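# Shelve two brown cartons behind the cabinet's left door

## Task

Swing open the left door of the cabinet, move both brown cartons from the desk onto the third shelf counted from the top behind that door, each standing upright, then close the door completely; afterwards release everything and back the robot away. The robot must not topple or be left leaning, or the task fails.

## Robot and tools

ROBOT. A LinearBot: an omnidirectional base with a column about 1.7 m tall. A carriage slides on the column (lift_m) and holds two six-joint arms, each with a five-finger hand (left hand on left arm, right on right). Arm bases sit about 0.57 m + lift_m above the floor; carriage parts hang roughly 0.15 m lower. A hand point reaches 0.78 m from its shoulder but only about 0.4 m below the arm base. Parked arm: joints 1 to 6 at 0, 0.05, 0.05, 1.45, 0, 0. Cameras: carriage_camera (fixed, forward, tilted about 20 degrees down), left_wrist_camera and right_wrist_camera (on the little-finger side, aimed at the hand point).

FRAMES. Base frame: metres, origin on the floor below the base centre, x forward, y left, z up. The left_hand and right_hand readings are hand-point positions in this frame; they tend to read higher than reality, especially at long reach or with a load. Odometry frame: the base frame where the scene began; base_odometry counts wheel turns only (slip counts as travel), heading in rad, left positive, -3.142 to 3.142.

TOOL move. Arguments: base, joints, speeds, min_time_s, cameras, blocking. With no base or joints it just reports state and images.
- base: an object with exactly one key, a relative offset from where the base last reported itself: translate_m (forward +, -2 to 2 m), strafe_m (left +, -2 to 2 m) or rotate_rad (counter-clockwise/left +, -6.3 to 6.3 rad).
- joints: one flat object covering both arms, keyed by name, each value an absolute target. lift_m 0 to 1 m. For each side (left_/right_): joint1_rad -2.617 to 3.054 (turn about vertical, 0 forward, + left); joint2_rad 0 to 3.141 (shoulder: 0 upper arm back and level, 1.57 up, 3.14 forward); joint3_rad 0 to 3.141 (elbow: 0 folded, 3.14 straight); joint4_rad -1.57 to 1.57 (wrist pitch, + lifts fingertips); joint5_rad -1.57 to 1.57 (wrist yaw, + turns fingertips to the right, opposite to joint 1); joint6_rad -2.094 to 2.094 (hand roll, + clockwise seen from the forearm). Hand keys <side>_hand_little, _ring, _middle, _index, _thumb_turn, _thumb_bend: unitless -1 to 1, +1 open/straight (thumb_turn +1 beside palm, -1 across the palm), -1 closed. <side>_hand_force_limit -1 to 1 maps to about 0 to 10 N fingertip force (0 to 15 N for thumb motors); <side>_hand_speed -0.96 to 1, full speed from +0.48 up. Both start at 0 and -0.8.
- speeds: caps for this action only: translate_m and strafe_m 0.02 to 0.5 m/s, rotate_rad 0.05 to 1.57 rad/s, lift_m 0.08 to 0.27 m/s (default 0.25).
- min_time_s: 0.1 to 8 s, shortest duration for arm motions; values of 2 or more keep the hand closer to a straight path, very short ones can cause overshoot.
- cameras: list of names or ["all"]; blocking: true (default) waits until everything rests, false returns in about 0.5 s while motion continues. A later move overrides only the targets it names. Actions end after 14 s at most (time_out).
TOOL wait: seconds 0 to 10, optional cameras; returns early once earlier moves rest. TOOL stop: brakes all running motions (base still coasts a bit); optional cameras. TOOL zoom_image: camera plus region [x0, y0, x1, y1] in pixels from the top-left, at most 504 by 504, on the newest image. TOOL show_instructions: shows the reference pages. TOOL finished_scene: optional scene 1; ends the scene irreversibly.

RESULTS. The move line gives done or the worst status. base_status/joint_status per motion: moving, done, off_target (resting away from target, maybe still pushing), contact_stop, time_out (these two drop the target and hold), stopped, not_followed (arm command withheld because it would bring the arms too close), limit_stop_at_motor_heat. After an uncommanded stop, a refusal or out-of-range value, later move/wait/finished_scene calls in the same reply are skipped. on_its_own lists what happened uncommanded. motor_effort: percent of max, bracket is peak; a falling lift effort while lowering means a hand rests on something. Joint torques per arm joint; Motor temperatures per arm; MOTOR HOT appears at 75 C, an OVER-TEMPERATURE FAULT at 100 C drops that arm for 30 to 60 s, then resend targets. <side>_hand_stopped_by lists little, ring, middle, index, thumb_bend, thumb_turn: moving, target, force, stalled or fault. <side>_<motor>_load_n are fingertip loads in N, positive pushing open; a lost grip shows as loads near 0. The pictures line names images in order.

GRIPPING. A finger motor starts only when its target changes by 0.002 or more, stops at the target or when its load hits the force limit, then locks. To grip harder raise the force limit and send a more-closed target; to release send a more-open one. Use hand_speed around -0.94 or slower for gentle grasps. With the thumb across the palm the hand wraps objects about 0.035 to 0.065 m thick, or a handle down to 0.025 m.

CAUTIONS. Never let the arms strike or squeeze each other. Avoid tipping: keep the carriage low and arms close when driving, do not drive away from a held door handle or pull hard on it, and watch for a hand z rising uncommanded. Wheel contact_stop may miss arm collisions; back off about 0.2 m if pinned. With joint 2 below 0.8, swinging joint 1 outward 0.5 rad or more can hit the column. Park arms to cool them. Do not drop cartons, slam the door, or knock heavy things hard.

Each tool is called after "Call:" as name(argument=value, ...) on one line, values as JSON.

Reference images:

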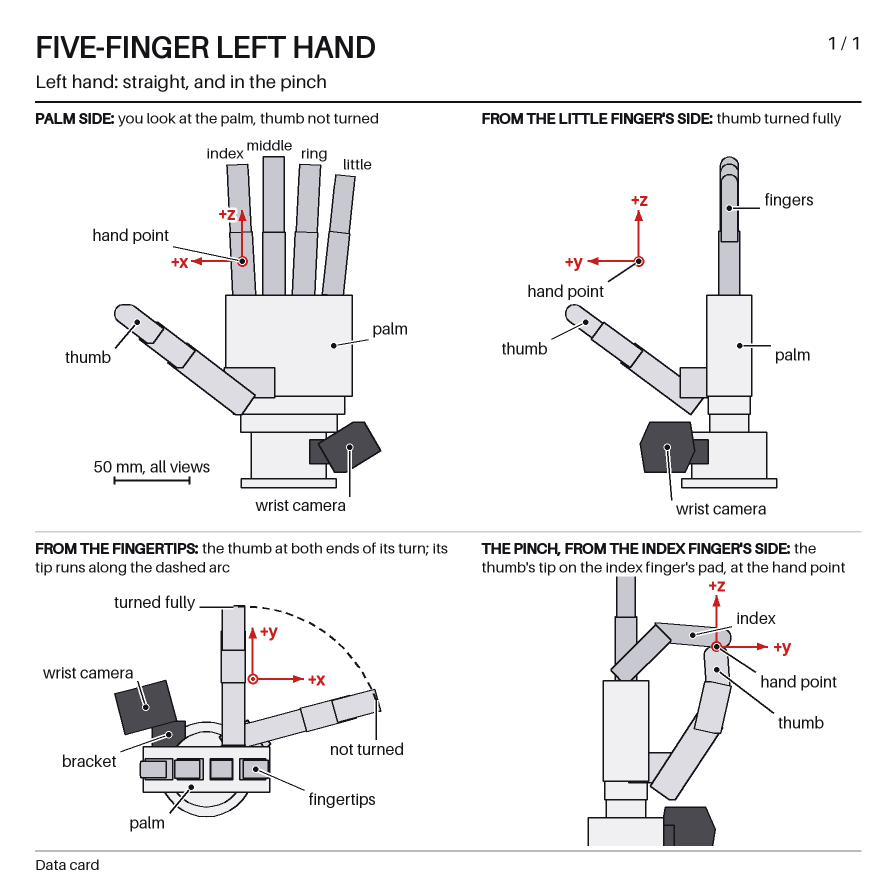

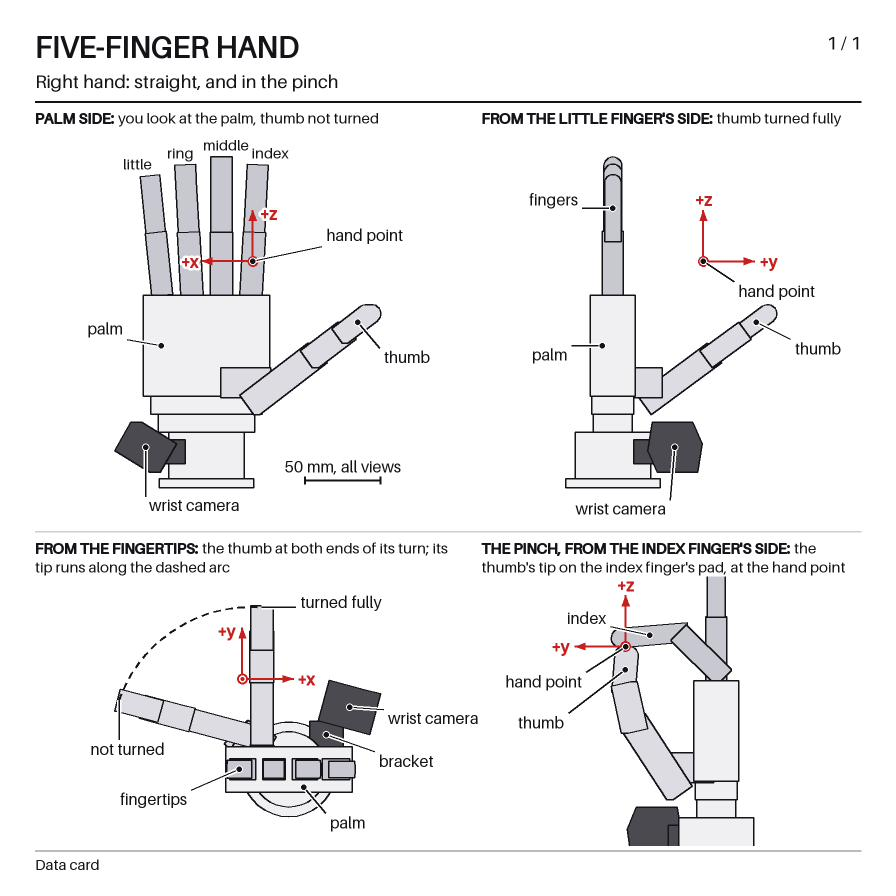

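## Session

Call:
move()

Scene clock: 0.00 s.
Joint torques (N m): no reading
Motor temperatures (°C): left_arm=[27 30 28 27 28 25] | right_arm=[27 26 27 29 27 29]
base_odometry: x=+0.000 y=+0.000 heading=+0.000
base_status: not commanded
joint_positions: lift_m=+0.300 left_joint1_rad=-0.018 left_joint2_rad=+0.043 left_joint3_rad=+0.034 left_joint4_rad=+1.437 left_joint5_rad=+0.032 left_joint6_rad=-0.043 right_joint1_rad=-0.016 right_joint2_rad=+0.033 right_joint3_rad=+0.046 right_joint4_rad=+1.443 right_joint5_rad=-0.002 right_joint6_rad=+0.011 left_hand_little=+1.000 left_hand_ring=+1.000 left_hand_middle=+1.000 left_hand_index=+1.000 left_hand_thumb_turn=+1.000 left_hand_thumb_bend=+1.000 left_hand_force_limit=+0.000 left_hand_speed=-0.800 right_hand_little=+1.000 right_hand_ring=+1.000 right_hand_middle=+1.000 right_hand_index=+1.000 right_hand_thumb_turn=+1.000 right_hand_thumb_bend=+1.000 right_hand_force_limit=+0.000 right_hand_speed=-0.800
joint_status: not commanded
left_hand_stopped_by: target,target,target,target,target,target
right_hand_stopped_by: target,target,target,target,target,target
left_little_load_n: 0.0
left_ring_load_n: 0.0
left_middle_load_n: 0.0
left_index_load_n: 0.0
left_thumb_bend_load_n: 0.0
left_thumb_turn_load_n: 0.0
right_little_load_n: 0.0
right_ring_load_n: -0.5
right_middle_load_n: 0.0
right_index_load_n: 0.0
right_thumb_bend_load_n: 0.0
right_thumb_turn_load_n: 0.0
motor_effort: lift_m=+44 drive_wheels=+0
left_hand: x=+0.3224 y=+0.2684 z=+1.3043 quat_wxyz=(+0.683, -0.040, +0.061, -0.727) (m; base frame)
right_hand: x=+0.3159 y=-0.2793 z=+1.3106 quat_wxyz=(+0.704, -0.040, +0.040, -0.708) (m; base frame)
pictures: carriage_camera, left_wrist_camera, right_wrist_camera
Images, in order (width x height): carriage_camera 896x504, left_wrist_camera 896x504, right_wrist_camera 896x504.

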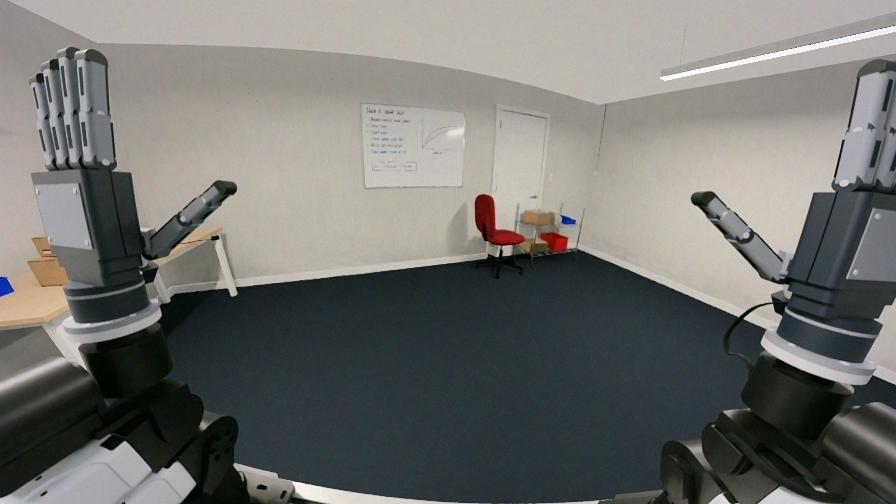

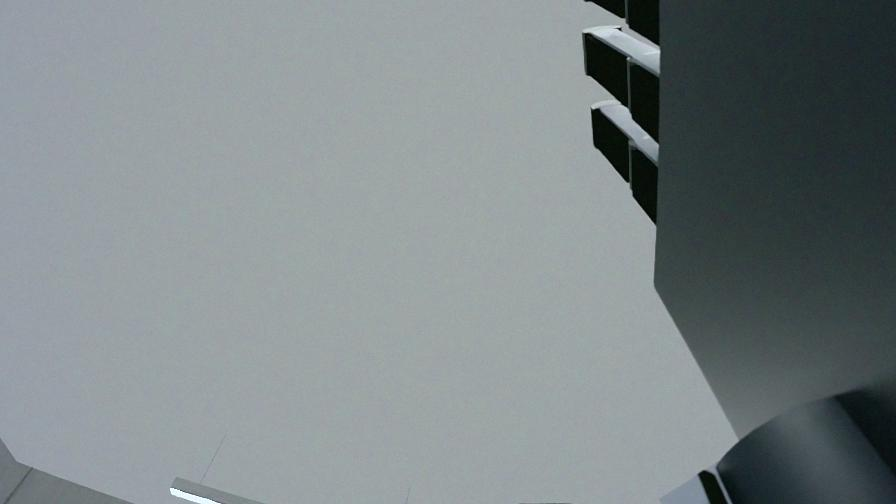

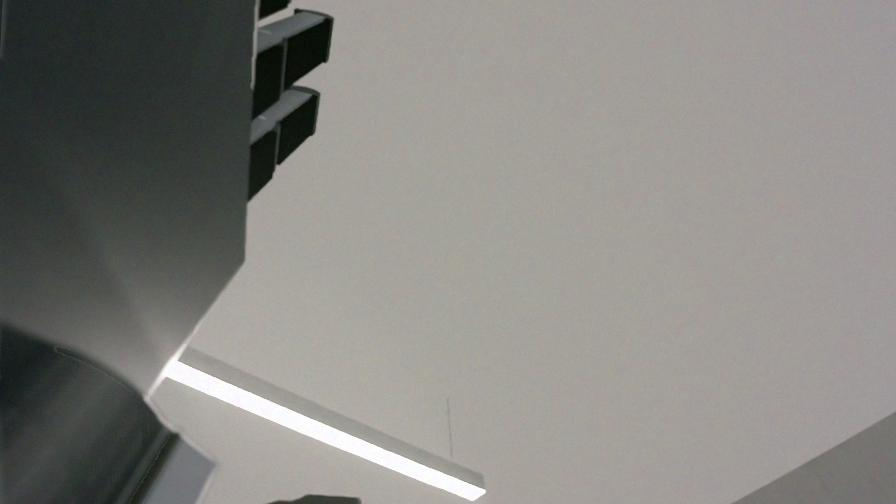

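Call:
move(base={"rotate_rad": 0.8}, cameras=["carriage_camera"])

Call:
move(base={"rotate_rad": 1.2}, cameras=["carriage_camera"])

Call:
move(base={"rotate_rad": 1.2}, cameras=["carriage_camera"])

Call:
move(base={"rotate_rad": 1.2}, cameras=["carriage_camera"])

Scene clock: 6.47 s.
Joint torques (N m): left_arm=[0.35 3.21 6.68 0.1 -0.04 0] | right_arm=[-0.09 3.78 4.64 -0.02 -0.02 -0.04]
move: done
base_odometry: x=+0.000 y=+0.000 heading=+0.800
base_status: done
joint_positions: lift_m=+0.300 left_joint1_rad=-0.018 left_joint2_rad=+0.043 left_joint3_rad=+0.034 left_joint4_rad=+1.436 left_joint5_rad=+0.032 left_joint6_rad=-0.043 right_joint1_rad=-0.016 right_joint2_rad=+0.033 right_joint3_rad=+0.046 right_joint4_rad=+1.441 right_joint5_rad=-0.002 right_joint6_rad=+0.011 left_hand_little=+1.000 left_hand_ring=+1.000 left_hand_middle=+1.000 left_hand_index=+1.000 left_hand_thumb_turn=+1.000 left_hand_thumb_bend=+1.000 left_hand_force_limit=+0.000 left_hand_speed=-0.800 right_hand_little=+1.000 right_hand_ring=+1.000 right_hand_middle=+1.000 right_hand_index=+1.000 right_hand_thumb_turn=+1.000 right_hand_thumb_bend=+1.000 right_hand_force_limit=+0.000 right_hand_speed=-0.800
joint_status: not commanded
left_hand_stopped_by: target,target,target,target,target,target
right_hand_stopped_by: target,target,target,target,target,target
left_little_load_n: 0.0
left_ring_load_n: 0.0
left_middle_load_n: 0.0
left_index_load_n: 0.0
left_thumb_bend_load_n: 0.0
left_thumb_turn_load_n: 0.0
right_little_load_n: 0.0
right_ring_load_n: 0.0
right_middle_load_n: 0.0
right_index_load_n: -0.5
right_thumb_bend_load_n: 0.0
right_thumb_turn_load_n: -0.5
motor_effort: lift_m=+45(46) drive_wheels=+7(18)
left_hand: x=+0.3225 y=+0.2684 z=+1.3043 quat_wxyz=(+0.683, -0.040, +0.061, -0.727) (m; base frame)
right_hand: x=+0.3164 y=-0.2793 z=+1.3105 quat_wxyz=(+0.704, -0.041, +0.041, -0.708) (m; base frame)
pictures: carriage_camera
Images, in order (width x height): carriage_camera 896x504.

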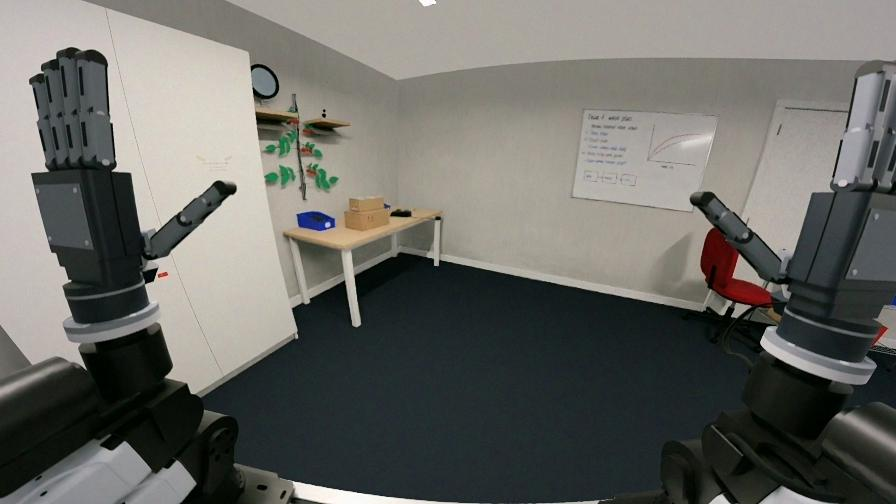

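Scene clock: 9.23 s.
Joint torques (N m): left_arm=[0.2 3.23 6.74 0.11 -0.08 -0.02] | right_arm=[-0.02 3.78 4.55 -0.02 0.01 -0.03]
move: done
base_odometry: x=+0.000 y=+0.000 heading=+1.999
base_status: done
joint_positions: lift_m=+0.300 left_joint1_rad=-0.018 left_joint2_rad=+0.043 left_joint3_rad=+0.034 left_joint4_rad=+1.435 left_joint5_rad=+0.032 left_joint6_rad=-0.043 right_joint1_rad=-0.016 right_joint2_rad=+0.033 right_joint3_rad=+0.046 right_joint4_rad=+1.440 right_joint5_rad=-0.002 right_joint6_rad=+0.011 left_hand_little=+1.000 left_hand_ring=+1.000 left_hand_middle=+1.000 left_hand_index=+1.000 left_hand_thumb_turn=+1.000 left_hand_thumb_bend=+1.000 left_hand_force_limit=+0.000 left_hand_speed=-0.800 right_hand_little=+1.000 right_hand_ring=+1.000 right_hand_middle=+1.000 right_hand_index=+1.000 right_hand_thumb_turn=+1.000 right_hand_thumb_bend=+1.000 right_hand_force_limit=+0.000 right_hand_speed=-0.800
joint_status: not commanded
left_hand_stopped_by: target,target,target,target,target,target
right_hand_stopped_by: target,target,target,target,target,target
left_little_load_n: 0.0
left_ring_load_n: 0.0
left_middle_load_n: 0.0
left_index_load_n: 0.0
left_thumb_bend_load_n: 0.0
left_thumb_turn_load_n: 0.0
right_little_load_n: 0.0
right_ring_load_n: 0.0
right_middle_load_n: 0.0
right_index_load_n: 0.0
right_thumb_bend_load_n: 0.0
right_thumb_turn_load_n: 0.0
motor_effort: lift_m=+44(45) drive_wheels=+6(15)
left_hand: x=+0.3228 y=+0.2684 z=+1.3042 quat_wxyz=(+0.683, -0.041, +0.062, -0.727) (m; base frame)
right_hand: x=+0.3168 y=-0.2793 z=+1.3103 quat_wxyz=(+0.704, -0.042, +0.042, -0.708) (m; base frame)
pictures: carriage_camera
Images, in order (width x height): carriage_camera 896x504.

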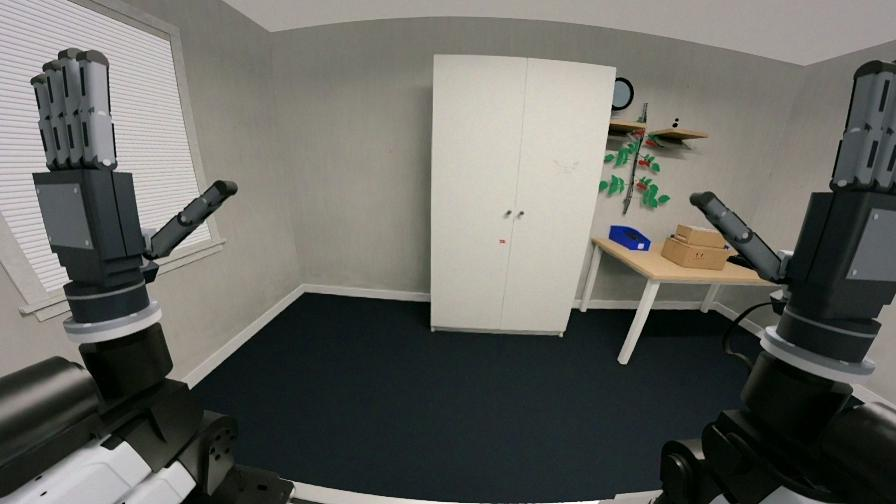

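Scene clock: 12.00 s.
Joint torques (N m): left_arm=[0.39 3.14 6.3 0.16 -0.06 -0.01] | right_arm=[-0.02 3.77 4.67 0.02 -0.01 -0.02]
move: done
base_odometry: x=+0.000 y=+0.000 heading=-3.085
base_status: done
joint_positions: lift_m=+0.300 left_joint1_rad=-0.018 left_joint2_rad=+0.043 left_joint3_rad=+0.034 left_joint4_rad=+1.435 left_joint5_rad=+0.032 left_joint6_rad=-0.043 right_joint1_rad=-0.016 right_joint2_rad=+0.033 right_joint3_rad=+0.046 right_joint4_rad=+1.438 right_joint5_rad=-0.002 right_joint6_rad=+0.011 left_hand_little=+1.000 left_hand_ring=+1.000 left_hand_middle=+1.000 left_hand_index=+1.000 left_hand_thumb_turn=+1.000 left_hand_thumb_bend=+1.000 left_hand_force_limit=+0.000 left_hand_speed=-0.800 right_hand_little=+1.000 right_hand_ring=+1.000 right_hand_middle=+1.000 right_hand_index=+1.000 right_hand_thumb_turn=+1.000 right_hand_thumb_bend=+1.000 right_hand_force_limit=+0.000 right_hand_speed=-0.800
joint_status: not commanded
left_hand_stopped_by: target,target,target,target,target,target
right_hand_stopped_by: target,target,target,target,target,target
left_little_load_n: 0.0
left_ring_load_n: 0.0
left_middle_load_n: 0.0
left_index_load_n: 0.0
left_thumb_bend_load_n: 0.0
left_thumb_turn_load_n: 0.0
right_little_load_n: 0.0
right_ring_load_n: 0.0
right_middle_load_n: 0.0
right_index_load_n: 0.0
right_thumb_bend_load_n: 0.0
right_thumb_turn_load_n: 0.0
motor_effort: lift_m=+44(46) drive_wheels=+6(15)
left_hand: x=+0.3230 y=+0.2684 z=+1.3041 quat_wxyz=(+0.683, -0.041, +0.062, -0.727) (m; base frame)
right_hand: x=+0.3172 y=-0.2794 z=+1.3102 quat_wxyz=(+0.704, -0.042, +0.042, -0.707) (m; base frame)
pictures: carriage_camera
Images, in order (width x height): carriage_camera 896x504.

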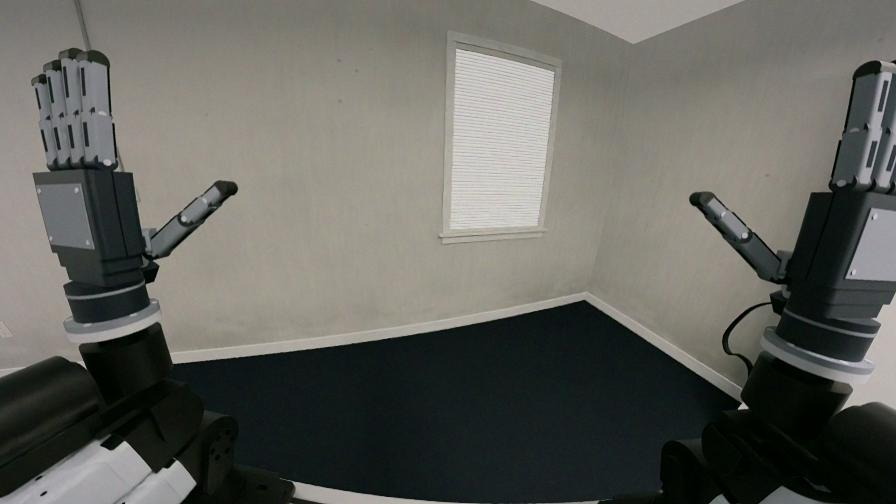

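Scene clock: 14.77 s.
Joint torques (N m): left_arm=[0.51 3.11 6.65 0.2 -0.08 -0.02] | right_arm=[-0.08 3.79 4.62 0.05 -0.06 -0.05]
move: done
base_odometry: x=+0.000 y=+0.000 heading=-1.885
base_status: done
joint_positions: lift_m=+0.300 left_joint1_rad=-0.018 left_joint2_rad=+0.043 left_joint3_rad=+0.034 left_joint4_rad=+1.434 left_joint5_rad=+0.032 left_joint6_rad=-0.043 right_joint1_rad=-0.016 right_joint2_rad=+0.033 right_joint3_rad=+0.046 right_joint4_rad=+1.438 right_joint5_rad=-0.002 right_joint6_rad=+0.011 left_hand_little=+1.000 left_hand_ring=+1.000 left_hand_middle=+1.000 left_hand_index=+1.000 left_hand_thumb_turn=+1.000 left_hand_thumb_bend=+1.000 left_hand_force_limit=+0.000 left_hand_speed=-0.800 right_hand_little=+1.000 right_hand_ring=+1.000 right_hand_middle=+1.000 right_hand_index=+1.000 right_hand_thumb_turn=+1.000 right_hand_thumb_bend=+1.000 right_hand_force_limit=+0.000 right_hand_speed=-0.800
joint_status: not commanded
left_hand_stopped_by: target,target,target,target,target,target
right_hand_stopped_by: target,target,target,target,target,target
left_little_load_n: 0.0
left_ring_load_n: 0.0
left_middle_load_n: 0.0
left_index_load_n: 0.0
left_thumb_bend_load_n: 0.0
left_thumb_turn_load_n: 0.0
right_little_load_n: 0.0
right_ring_load_n: 0.0
right_middle_load_n: 0.0
right_index_load_n: 0.0
right_thumb_bend_load_n: 0.0
right_thumb_turn_load_n: 0.0
motor_effort: lift_m=+44(46) drive_wheels=+6(16)
left_hand: x=+0.3231 y=+0.2684 z=+1.3040 quat_wxyz=(+0.682, -0.041, +0.062, -0.727) (m; base frame)
right_hand: x=+0.3174 y=-0.2794 z=+1.3101 quat_wxyz=(+0.704, -0.042, +0.042, -0.707) (m; base frame)
pictures: carriage_camera
Images, in order (width x height): carriage_camera 896x504.

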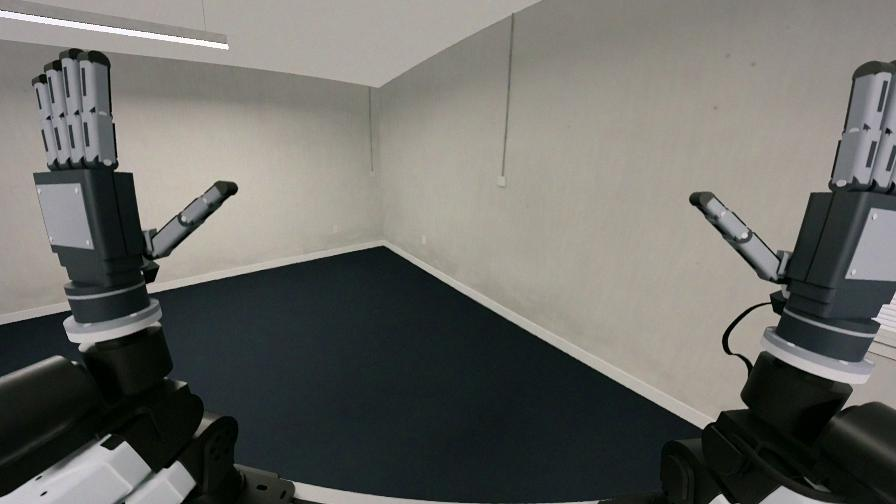

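Call:
move(base={"rotate_rad": -2.4}, cameras=["carriage_camera"])

Call:
zoom_image(camera="carriage_camera", region=[410, 40, 710, 340])

Call:
zoom_image(camera="carriage_camera", region=[590, 200, 760, 300])

Scene clock: 21.80 s.
Joint torques (N m): left_arm=[0.46 3.19 6.61 0.17 -0.08 0] | right_arm=[-0.01 3.77 4.66 0.04 -0.01 -0.03]
move: done
base_odometry: x=+0.000 y=+0.000 heading=+1.999
base_status: done
joint_positions: lift_m=+0.300 left_joint1_rad=-0.018 left_joint2_rad=+0.043 left_joint3_rad=+0.034 left_joint4_rad=+1.433 left_joint5_rad=+0.032 left_joint6_rad=-0.043 right_joint1_rad=-0.016 right_joint2_rad=+0.033 right_joint3_rad=+0.046 right_joint4_rad=+1.437 right_joint5_rad=-0.002 right_joint6_rad=+0.011 left_hand_little=+1.000 left_hand_ring=+1.000 left_hand_middle=+1.000 left_hand_index=+1.000 left_hand_thumb_turn=+1.000 left_hand_thumb_bend=+1.000 left_hand_force_limit=+0.000 left_hand_speed=-0.800 right_hand_little=+1.000 right_hand_ring=+1.000 right_hand_middle=+1.000 right_hand_index=+1.000 right_hand_thumb_turn=+1.000 right_hand_thumb_bend=+1.000 right_hand_force_limit=+0.000 right_hand_speed=-0.800
joint_status: not commanded
left_hand_stopped_by: target,target,target,target,target,target
right_hand_stopped_by: target,target,target,target,target,target
left_little_load_n: 0.0
left_ring_load_n: 0.0
left_middle_load_n: 0.0
left_index_load_n: 0.0
left_thumb_bend_load_n: 0.0
left_thumb_turn_load_n: 0.0
right_little_load_n: 0.0
right_ring_load_n: 0.0
right_middle_load_n: 0.0
right_index_load_n: 0.0
right_thumb_bend_load_n: 0.0
right_thumb_turn_load_n: 0.0
motor_effort: lift_m=+43(46) drive_wheels=+6(18)
left_hand: x=+0.3234 y=+0.2684 z=+1.3039 quat_wxyz=(+0.682, -0.041, +0.063, -0.727) (m; base frame)
right_hand: x=+0.3175 y=-0.2794 z=+1.3101 quat_wxyz=(+0.704, -0.043, +0.043, -0.707) (m; base frame)
pictures: carriage_camera
Images, in order (width x height): carriage_camera 896x504.

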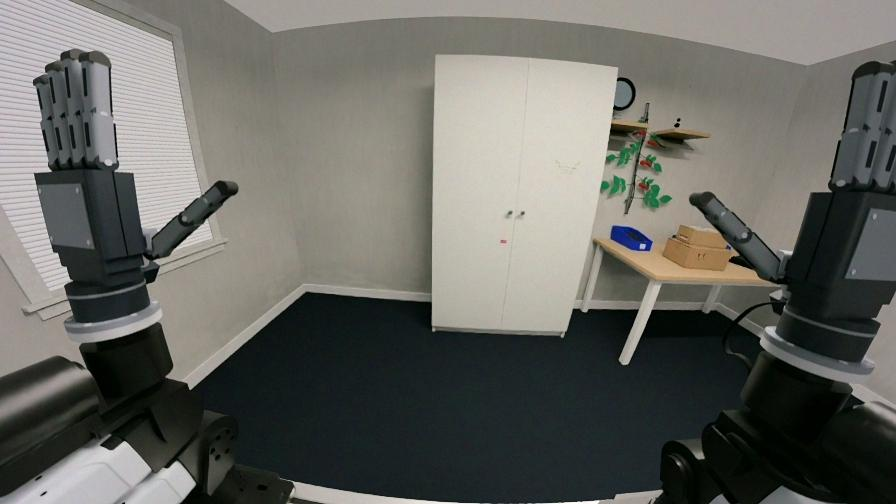

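Scaled by 1.680 from the camera's 896x504 image, which has a finer 1280x720 frame.

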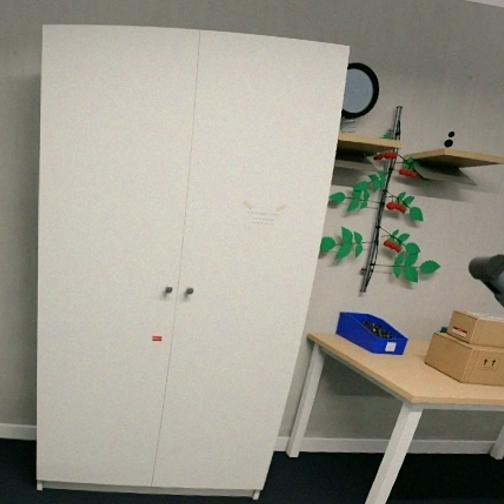

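Scaled by 2.965 from the camera's 896x504 image, which has a finer 1280x720 frame.

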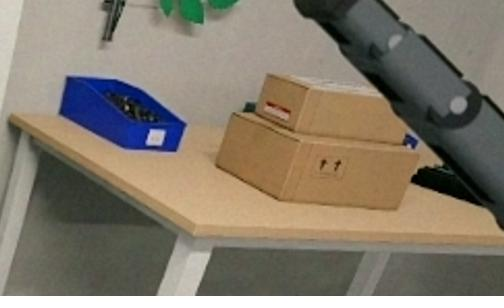

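Call:
move(base={"rotate_rad": -0.085})

Call:
move(base={"strafe_m": -0.35})

Call:
move(base={"translate_m": 0.5}, speeds={"translate_m": 0.3}, cameras=["carriage_camera"])

Scene clock: 44.03 s.
Joint torques (N m): left_arm=[0.47 3.28 6.31 0.24 -0.12 -0.04] | right_arm=[-0.17 3.78 4.77 0.02 0.02 -0.02]
move: done
base_odometry: x=+0.000 y=+0.000 heading=+1.914
base_status: done
joint_positions: lift_m=+0.300 left_joint1_rad=-0.018 left_joint2_rad=+0.043 left_joint3_rad=+0.034 left_joint4_rad=+1.434 left_joint5_rad=+0.032 left_joint6_rad=-0.043 right_joint1_rad=-0.016 right_joint2_rad=+0.033 right_joint3_rad=+0.046 right_joint4_rad=+1.439 right_joint5_rad=-0.002 right_joint6_rad=+0.011 left_hand_little=+1.000 left_hand_ring=+1.000 left_hand_middle=+1.000 left_hand_index=+1.000 left_hand_thumb_turn=+1.000 left_hand_thumb_bend=+1.000 left_hand_force_limit=+0.000 left_hand_speed=-0.800 right_hand_little=+1.000 right_hand_ring=+1.000 right_hand_middle=+1.000 right_hand_index=+1.000 right_hand_thumb_turn=+1.000 right_hand_thumb_bend=+1.000 right_hand_force_limit=+0.000 right_hand_speed=-0.800
joint_status: not commanded
left_hand_stopped_by: target,target,target,target,target,target
right_hand_stopped_by: target,target,target,target,target,target
left_little_load_n: 0.0
left_ring_load_n: 0.0
left_middle_load_n: 0.0
left_index_load_n: 0.0
left_thumb_bend_load_n: 0.0
left_thumb_turn_load_n: -0.5
right_little_load_n: 0.0
right_ring_load_n: 0.0
right_middle_load_n: 0.0
right_index_load_n: 0.0
right_thumb_bend_load_n: 0.0
right_thumb_turn_load_n: 0.0
motor_effort: lift_m=+44(45) drive_wheels=+7(15)
left_hand: x=+0.3232 y=+0.2684 z=+1.3040 quat_wxyz=(+0.682, -0.041, +0.062, -0.727) (m; base frame)
right_hand: x=+0.3171 y=-0.2793 z=+1.3102 quat_wxyz=(+0.704, -0.042, +0.042, -0.707) (m; base frame)
pictures: none

Scene clock: 46.70 s.
Joint torques (N m): left_arm=[0.39 3.22 6.65 0.16 -0.08 -0.02] | right_arm=[-0.14 3.81 4.66 0.01 -0.05 -0.03]
move: done
base_odometry: x=+0.330 y=+0.118 heading=+1.913
base_status: done
joint_positions: lift_m=+0.300 left_joint1_rad=-0.017 left_joint2_rad=+0.043 left_joint3_rad=+0.034 left_joint4_rad=+1.434 left_joint5_rad=+0.032 left_joint6_rad=-0.043 right_joint1_rad=-0.015 right_joint2_rad=+0.033 right_joint3_rad=+0.046 right_joint4_rad=+1.439 right_joint5_rad=-0.001 right_joint6_rad=+0.011 left_hand_little=+1.000 left_hand_ring=+1.000 left_hand_middle=+1.000 left_hand_index=+1.000 left_hand_thumb_turn=+1.000 left_hand_thumb_bend=+1.000 left_hand_force_limit=+0.000 left_hand_speed=-0.800 right_hand_little=+1.000 right_hand_ring=+1.000 right_hand_middle=+1.000 right_hand_index=+1.000 right_hand_thumb_turn=+1.000 right_hand_thumb_bend=+1.000 right_hand_force_limit=+0.000 right_hand_speed=-0.800
joint_status: not commanded
left_hand_stopped_by: target,target,target,target,target,target
right_hand_stopped_by: target,target,target,target,target,target
left_little_load_n: 0.0
left_ring_load_n: 0.0
left_middle_load_n: 0.0
left_index_load_n: 0.0
left_thumb_bend_load_n: 0.0
left_thumb_turn_load_n: 0.0
right_little_load_n: 0.0
right_ring_load_n: 0.0
right_middle_load_n: 0.0
right_index_load_n: 0.0
right_thumb_bend_load_n: 0.0
right_thumb_turn_load_n: 0.0
motor_effort: lift_m=+44(45) drive_wheels=-9(21)
left_hand: x=+0.3232 y=+0.2684 z=+1.3040 quat_wxyz=(+0.683, -0.041, +0.062, -0.727) (m; base frame)
right_hand: x=+0.3171 y=-0.2794 z=+1.3102 quat_wxyz=(+0.704, -0.042, +0.042, -0.707) (m; base frame)
pictures: none

Scene clock: 49.87 s.
Joint torques (N m): left_arm=[0.28 3.3 6.61 0.17 -0.1 -0.05] | right_arm=[-0.13 3.77 4.34 -0.02 -0.02 -0.03]
move: done
base_odometry: x=+0.162 y=+0.589 heading=+1.913
base_status: done
joint_positions: lift_m=+0.300 left_joint1_rad=-0.017 left_joint2_rad=+0.043 left_joint3_rad=+0.034 left_joint4_rad=+1.434 left_joint5_rad=+0.032 left_joint6_rad=-0.043 right_joint1_rad=-0.015 right_joint2_rad=+0.033 right_joint3_rad=+0.046 right_joint4_rad=+1.440 right_joint5_rad=-0.001 right_joint6_rad=+0.011 left_hand_little=+1.000 left_hand_ring=+1.000 left_hand_middle=+1.000 left_hand_index=+1.000 left_hand_thumb_turn=+1.000 left_hand_thumb_bend=+1.000 left_hand_force_limit=+0.000 left_hand_speed=-0.800 right_hand_little=+1.000 right_hand_ring=+1.000 right_hand_middle=+1.000 right_hand_index=+1.000 right_hand_thumb_turn=+1.000 right_hand_thumb_bend=+1.000 right_hand_force_limit=+0.000 right_hand_speed=-0.800
joint_status: not commanded
left_hand_stopped_by: target,target,target,target,target,target
right_hand_stopped_by: target,target,target,target,target,target
left_little_load_n: 0.0
left_ring_load_n: 0.0
left_middle_load_n: 0.0
left_index_load_n: 0.0
left_thumb_bend_load_n: 0.0
left_thumb_turn_load_n: 0.0
right_little_load_n: 0.0
right_ring_load_n: 0.0
right_middle_load_n: 0.0
right_index_load_n: 0.0
right_thumb_bend_load_n: 0.0
right_thumb_turn_load_n: 0.0
motor_effort: lift_m=+45(46) drive_wheels=-5(17)
left_hand: x=+0.3231 y=+0.2684 z=+1.3040 quat_wxyz=(+0.683, -0.041, +0.062, -0.727) (m; base frame)
right_hand: x=+0.3169 y=-0.2794 z=+1.3103 quat_wxyz=(+0.705, -0.042, +0.042, -0.707) (m; base frame)
pictures: carriage_camera
Images, in order (width x height): carriage_camera 896x504.

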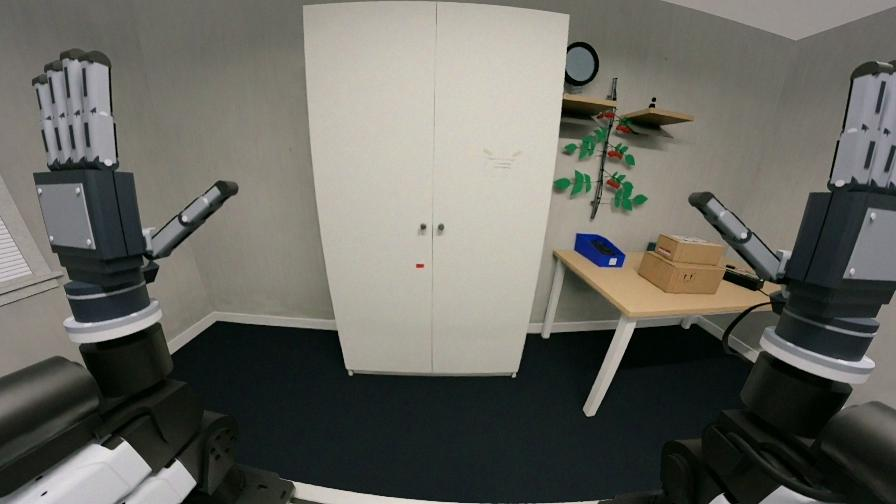

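Call:
move(base={"strafe_m": -0.14}, joints={"left_joint1_rad": 0.0, "left_joint2_rad": 1.24, "left_joint3_rad": 0.34, "left_joint4_rad": 0.9, "left_joint5_rad": 0, "left_joint6_rad": 0, "left_hand_thumb_turn": -1, "left_hand_thumb_bend": 0.9, "left_hand_index": 0.3, "left_hand_middle": 0.3, "left_hand_ring": -0.9, "left_hand_little": -0.9}, min_time_s=3)

Call:
move(base={"translate_m": 0.3}, speeds={"translate_m": 0.2}, cameras=["carriage_camera", "left_wrist_camera"])

Scene clock: 90.90 s.
Joint torques (N m): left_arm=[0.96 -1.81 9.76 2.37 -0.12 0.02] | right_arm=[-0.2 3.78 4.63 0.02 -0.01 -0.02]
move: done
base_odometry: x=+0.294 y=+0.636 heading=+1.913
base_status: done
joint_positions: lift_m=+0.300 left_joint1_rad=-0.006 left_joint2_rad=+1.228 left_joint3_rad=+0.314 left_joint4_rad=+0.908 left_joint5_rad=+0.008 left_joint6_rad=-0.006 right_joint1_rad=-0.015 right_joint2_rad=+0.033 right_joint3_rad=+0.046 right_joint4_rad=+1.440 right_joint5_rad=-0.001 right_joint6_rad=+0.011 left_hand_little=-0.900 left_hand_ring=-0.900 left_hand_middle=+0.300 left_hand_index=+0.300 left_hand_thumb_turn=-1.000 left_hand_thumb_bend=+0.900 left_hand_force_limit=+0.000 left_hand_speed=-0.800 right_hand_little=+1.000 right_hand_ring=+1.000 right_hand_middle=+1.000 right_hand_index=+1.000 right_hand_thumb_turn=+1.000 right_hand_thumb_bend=+1.000 right_hand_force_limit=+0.000 right_hand_speed=-0.800
joint_status: all done
left_hand_stopped_by: target,target,target,target,target,target
right_hand_stopped_by: target,target,target,target,target,target
left_little_load_n: 0.0
left_ring_load_n: 0.0
left_middle_load_n: 0.0
left_index_load_n: 0.0
left_thumb_bend_load_n: 0.0
left_thumb_turn_load_n: 0.0
right_little_load_n: 0.0
right_ring_load_n: 0.5
right_middle_load_n: 0.0
right_index_load_n: 0.0
right_thumb_bend_load_n: 0.0
right_thumb_turn_load_n: 0.0
motor_effort: lift_m=+45(46) drive_wheels=-2(15)
left_hand: x=+0.6209 y=+0.2746 z=+1.0088 quat_wxyz=(+0.493, -0.500, +0.504, -0.503) (m; base frame)
right_hand: x=+0.3168 y=-0.2793 z=+1.3103 quat_wxyz=(+0.705, -0.041, +0.042, -0.707) (m; base frame)
pictures: none

Scene clock: 93.50 s.
Joint torques (N m): left_arm=[0.88 -1.99 9.83 2.36 -0.16 0.01] | right_arm=[-0.1 3.78 4.52 0.02 0 -0.02]
move: done
base_odometry: x=+0.194 y=+0.919 heading=+1.912
base_status: done
joint_positions: lift_m=+0.300 left_joint1_rad=-0.006 left_joint2_rad=+1.228 left_joint3_rad=+0.314 left_joint4_rad=+0.905 left_joint5_rad=+0.008 left_joint6_rad=-0.006 right_joint1_rad=-0.015 right_joint2_rad=+0.033 right_joint3_rad=+0.046 right_joint4_rad=+1.439 right_joint5_rad=-0.001 right_joint6_rad=+0.011 left_hand_little=-0.900 left_hand_ring=-0.900 left_hand_middle=+0.300 left_hand_index=+0.300 left_hand_thumb_turn=-1.000 left_hand_thumb_bend=+0.900 left_hand_force_limit=+0.000 left_hand_speed=-0.800 right_hand_little=+1.000 right_hand_ring=+1.000 right_hand_middle=+1.000 right_hand_index=+1.000 right_hand_thumb_turn=+1.000 right_hand_thumb_bend=+1.000 right_hand_force_limit=+0.000 right_hand_speed=-0.800
joint_status: not commanded
left_hand_stopped_by: target,target,target,target,target,target
right_hand_stopped_by: target,target,target,target,target,target
left_little_load_n: 0.0
left_ring_load_n: 0.0
left_middle_load_n: 0.0
left_index_load_n: 0.0
left_thumb_bend_load_n: 0.0
left_thumb_turn_load_n: 0.0
right_little_load_n: 0.0
right_ring_load_n: 0.0
right_middle_load_n: 0.0
right_index_load_n: 0.0
right_thumb_bend_load_n: 0.0
right_thumb_turn_load_n: 0.0
motor_effort: lift_m=+44(46) drive_wheels=-5(15)
left_hand: x=+0.6207 y=+0.2747 z=+1.0080 quat_wxyz=(+0.493, -0.500, +0.504, -0.503) (m; base frame)
right_hand: x=+0.3170 y=-0.2793 z=+1.3103 quat_wxyz=(+0.705, -0.042, +0.042, -0.707) (m; base frame)
pictures: carriage_camera, left_wrist_camera
Images, in order (width x height): carriage_camera 896x504, left_wrist_camera 896x504.

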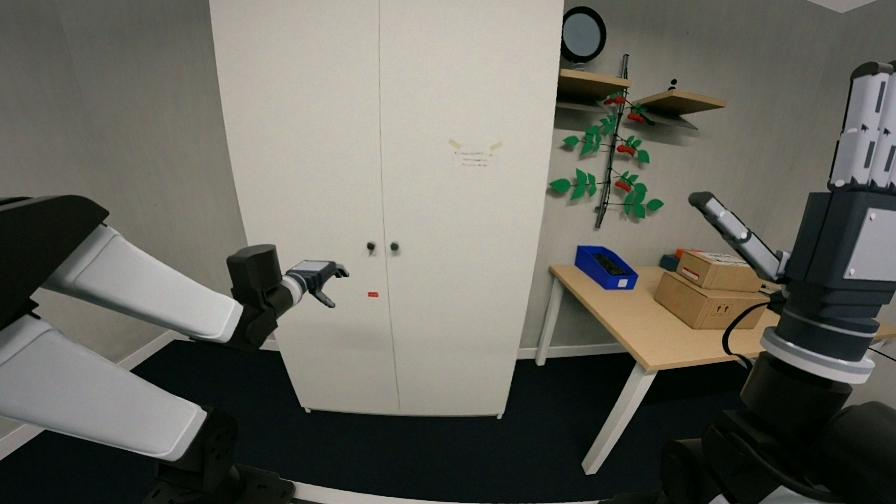

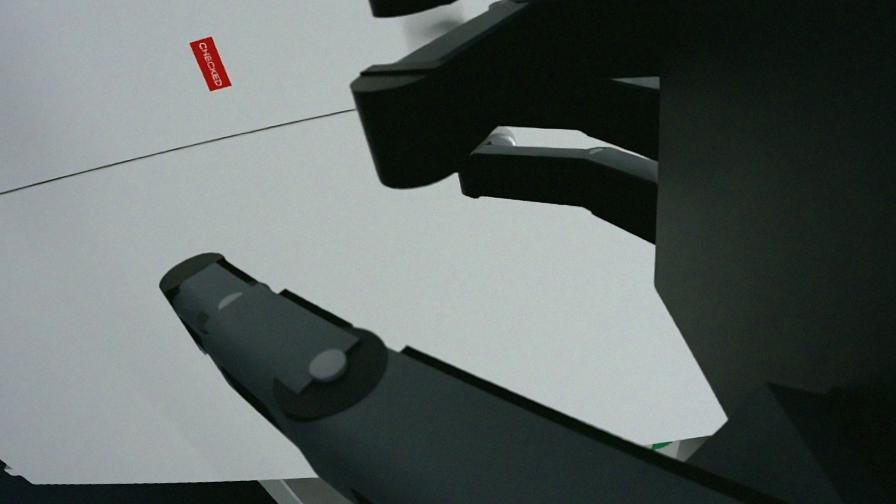

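Call:
move(base={"translate_m": 0.12}, speeds={"translate_m": 0.1}, cameras=["carriage_camera", "left_wrist_camera"])

Call:
zoom_image(camera="carriage_camera", region=[260, 200, 440, 350])

Scene clock: 102.00 s.
Joint torques (N m): left_arm=[0.91 -1.94 9.96 2.38 -0.15 0.05] | right_arm=[-0.21 3.77 4.66 0.03 -0.01 -0.03]
Motor temperatures (°C): left_arm=[27 31 32 32 28 25] | right_arm=[27 28 30 29 27 28]
move: done
base_odometry: x=+0.154 y=+1.032 heading=+1.912
base_status: done
joint_positions: lift_m=+0.300 left_joint1_rad=-0.006 left_joint2_rad=+1.228 left_joint3_rad=+0.314 left_joint4_rad=+0.904 left_joint5_rad=+0.008 left_joint6_rad=-0.006 right_joint1_rad=-0.015 right_joint2_rad=+0.033 right_joint3_rad=+0.046 right_joint4_rad=+1.441 right_joint5_rad=-0.001 right_joint6_rad=+0.011 left_hand_little=-0.900 left_hand_ring=-0.900 left_hand_middle=+0.300 left_hand_index=+0.300 left_hand_thumb_turn=-1.000 left_hand_thumb_bend=+0.900 left_hand_force_limit=+0.000 left_hand_speed=-0.800 right_hand_little=+1.000 right_hand_ring=+1.000 right_hand_middle=+1.000 right_hand_index=+1.000 right_hand_thumb_turn=+1.000 right_hand_thumb_bend=+1.000 right_hand_force_limit=+0.000 right_hand_speed=-0.800
joint_status: not commanded
left_hand_stopped_by: target,target,target,target,target,target
right_hand_stopped_by: target,target,target,target,target,target
left_little_load_n: 0.0
left_ring_load_n: 0.5
left_middle_load_n: 0.0
left_index_load_n: 0.0
left_thumb_bend_load_n: 0.0
left_thumb_turn_load_n: 0.0
right_little_load_n: 0.0
right_ring_load_n: 0.0
right_middle_load_n: 0.0
right_index_load_n: 0.0
right_thumb_bend_load_n: 0.0
right_thumb_turn_load_n: 0.0
motor_effort: lift_m=+44(45) drive_wheels=-5(16)
left_hand: x=+0.6206 y=+0.2747 z=+1.0078 quat_wxyz=(+0.493, -0.501, +0.504, -0.502) (m; base frame)
right_hand: x=+0.3166 y=-0.2793 z=+1.3104 quat_wxyz=(+0.705, -0.041, +0.041, -0.707) (m; base frame)
pictures: carriage_camera, left_wrist_camera
Images, in order (width x height): carriage_camera 896x504, left_wrist_camera 896x504.

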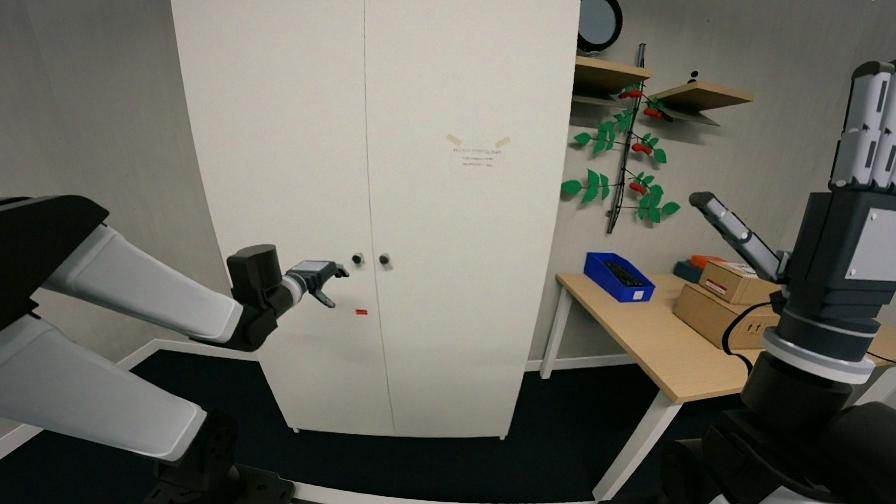

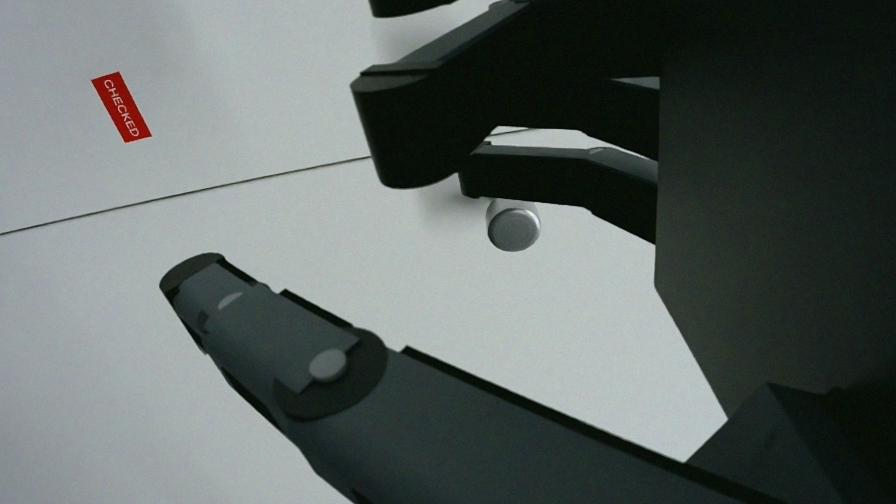

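Scaled by 2.800 from the camera's 896x504 image, which has a finer 1280x720 frame.

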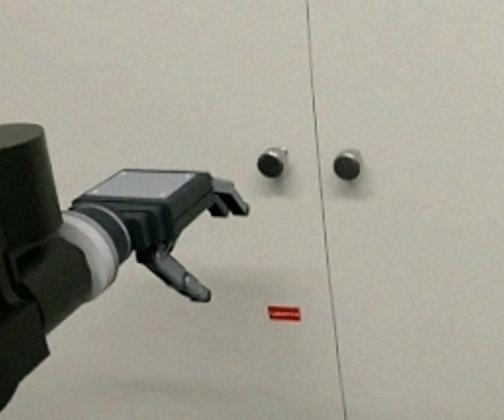

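Call:
move(base={"translate_m": 0.07}, speeds={"translate_m": 0.1}, cameras=["carriage_camera", "left_wrist_camera"])

Call:
zoom_image(camera="carriage_camera", region=[260, 220, 440, 340])

Scene clock: 147.33 s.
Joint torques (N m): left_arm=[0.81 -1.94 9.72 2.41 -0.07 0.01] | right_arm=[-0.16 3.81 4.62 0.05 -0.07 -0.05]
move: done
base_odometry: x=+0.131 y=+1.098 heading=+1.912
base_status: done
joint_positions: lift_m=+0.300 left_joint1_rad=-0.006 left_joint2_rad=+1.228 left_joint3_rad=+0.314 left_joint4_rad=+0.903 left_joint5_rad=+0.008 left_joint6_rad=-0.006 right_joint1_rad=-0.015 right_joint2_rad=+0.033 right_joint3_rad=+0.046 right_joint4_rad=+1.442 right_joint5_rad=-0.001 right_joint6_rad=+0.011 left_hand_little=-0.900 left_hand_ring=-0.900 left_hand_middle=+0.300 left_hand_index=+0.300 left_hand_thumb_turn=-1.000 left_hand_thumb_bend=+0.900 left_hand_force_limit=+0.000 left_hand_speed=-0.800 right_hand_little=+1.000 right_hand_ring=+1.000 right_hand_middle=+1.000 right_hand_index=+1.000 right_hand_thumb_turn=+1.000 right_hand_thumb_bend=+1.000 right_hand_force_limit=+0.000 right_hand_speed=-0.800
joint_status: not commanded
left_hand_stopped_by: target,target,target,target,target,target
right_hand_stopped_by: target,target,target,target,target,target
left_little_load_n: 0.0
left_ring_load_n: 0.0
left_middle_load_n: 0.0
left_index_load_n: 0.0
left_thumb_bend_load_n: 0.0
left_thumb_turn_load_n: 0.0
right_little_load_n: 0.0
right_ring_load_n: 0.0
right_middle_load_n: 0.0
right_index_load_n: 0.0
right_thumb_bend_load_n: -0.5
right_thumb_turn_load_n: 0.0
motor_effort: lift_m=+45(45) drive_wheels=-6(15)
left_hand: x=+0.6206 y=+0.2747 z=+1.0075 quat_wxyz=(+0.492, -0.501, +0.505, -0.502) (m; base frame)
right_hand: x=+0.3163 y=-0.2793 z=+1.3105 quat_wxyz=(+0.705, -0.041, +0.041, -0.707) (m; base frame)
pictures: carriage_camera, left_wrist_camera
Images, in order (width x height): carriage_camera 896x504, left_wrist_camera 896x504.

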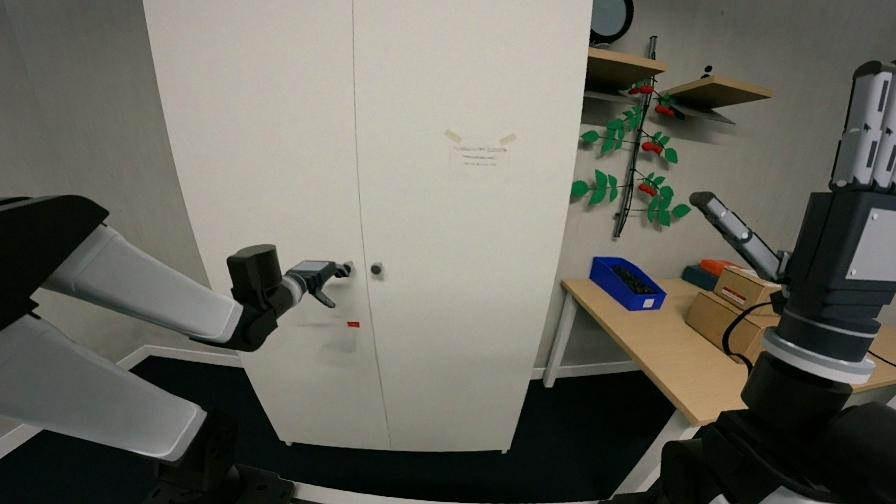

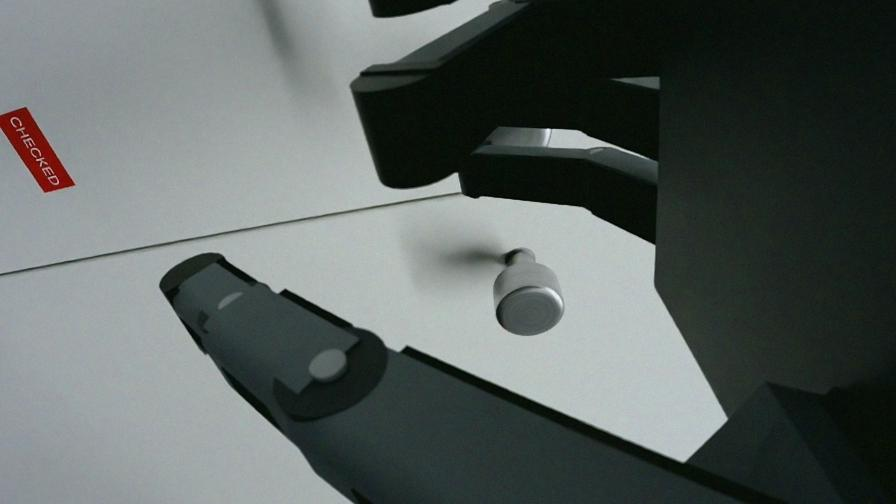

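Scaled by 2.800 from the camera's 896x504 image, which has a finer 1280x720 frame.

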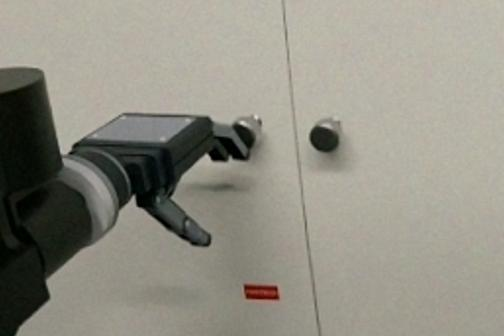

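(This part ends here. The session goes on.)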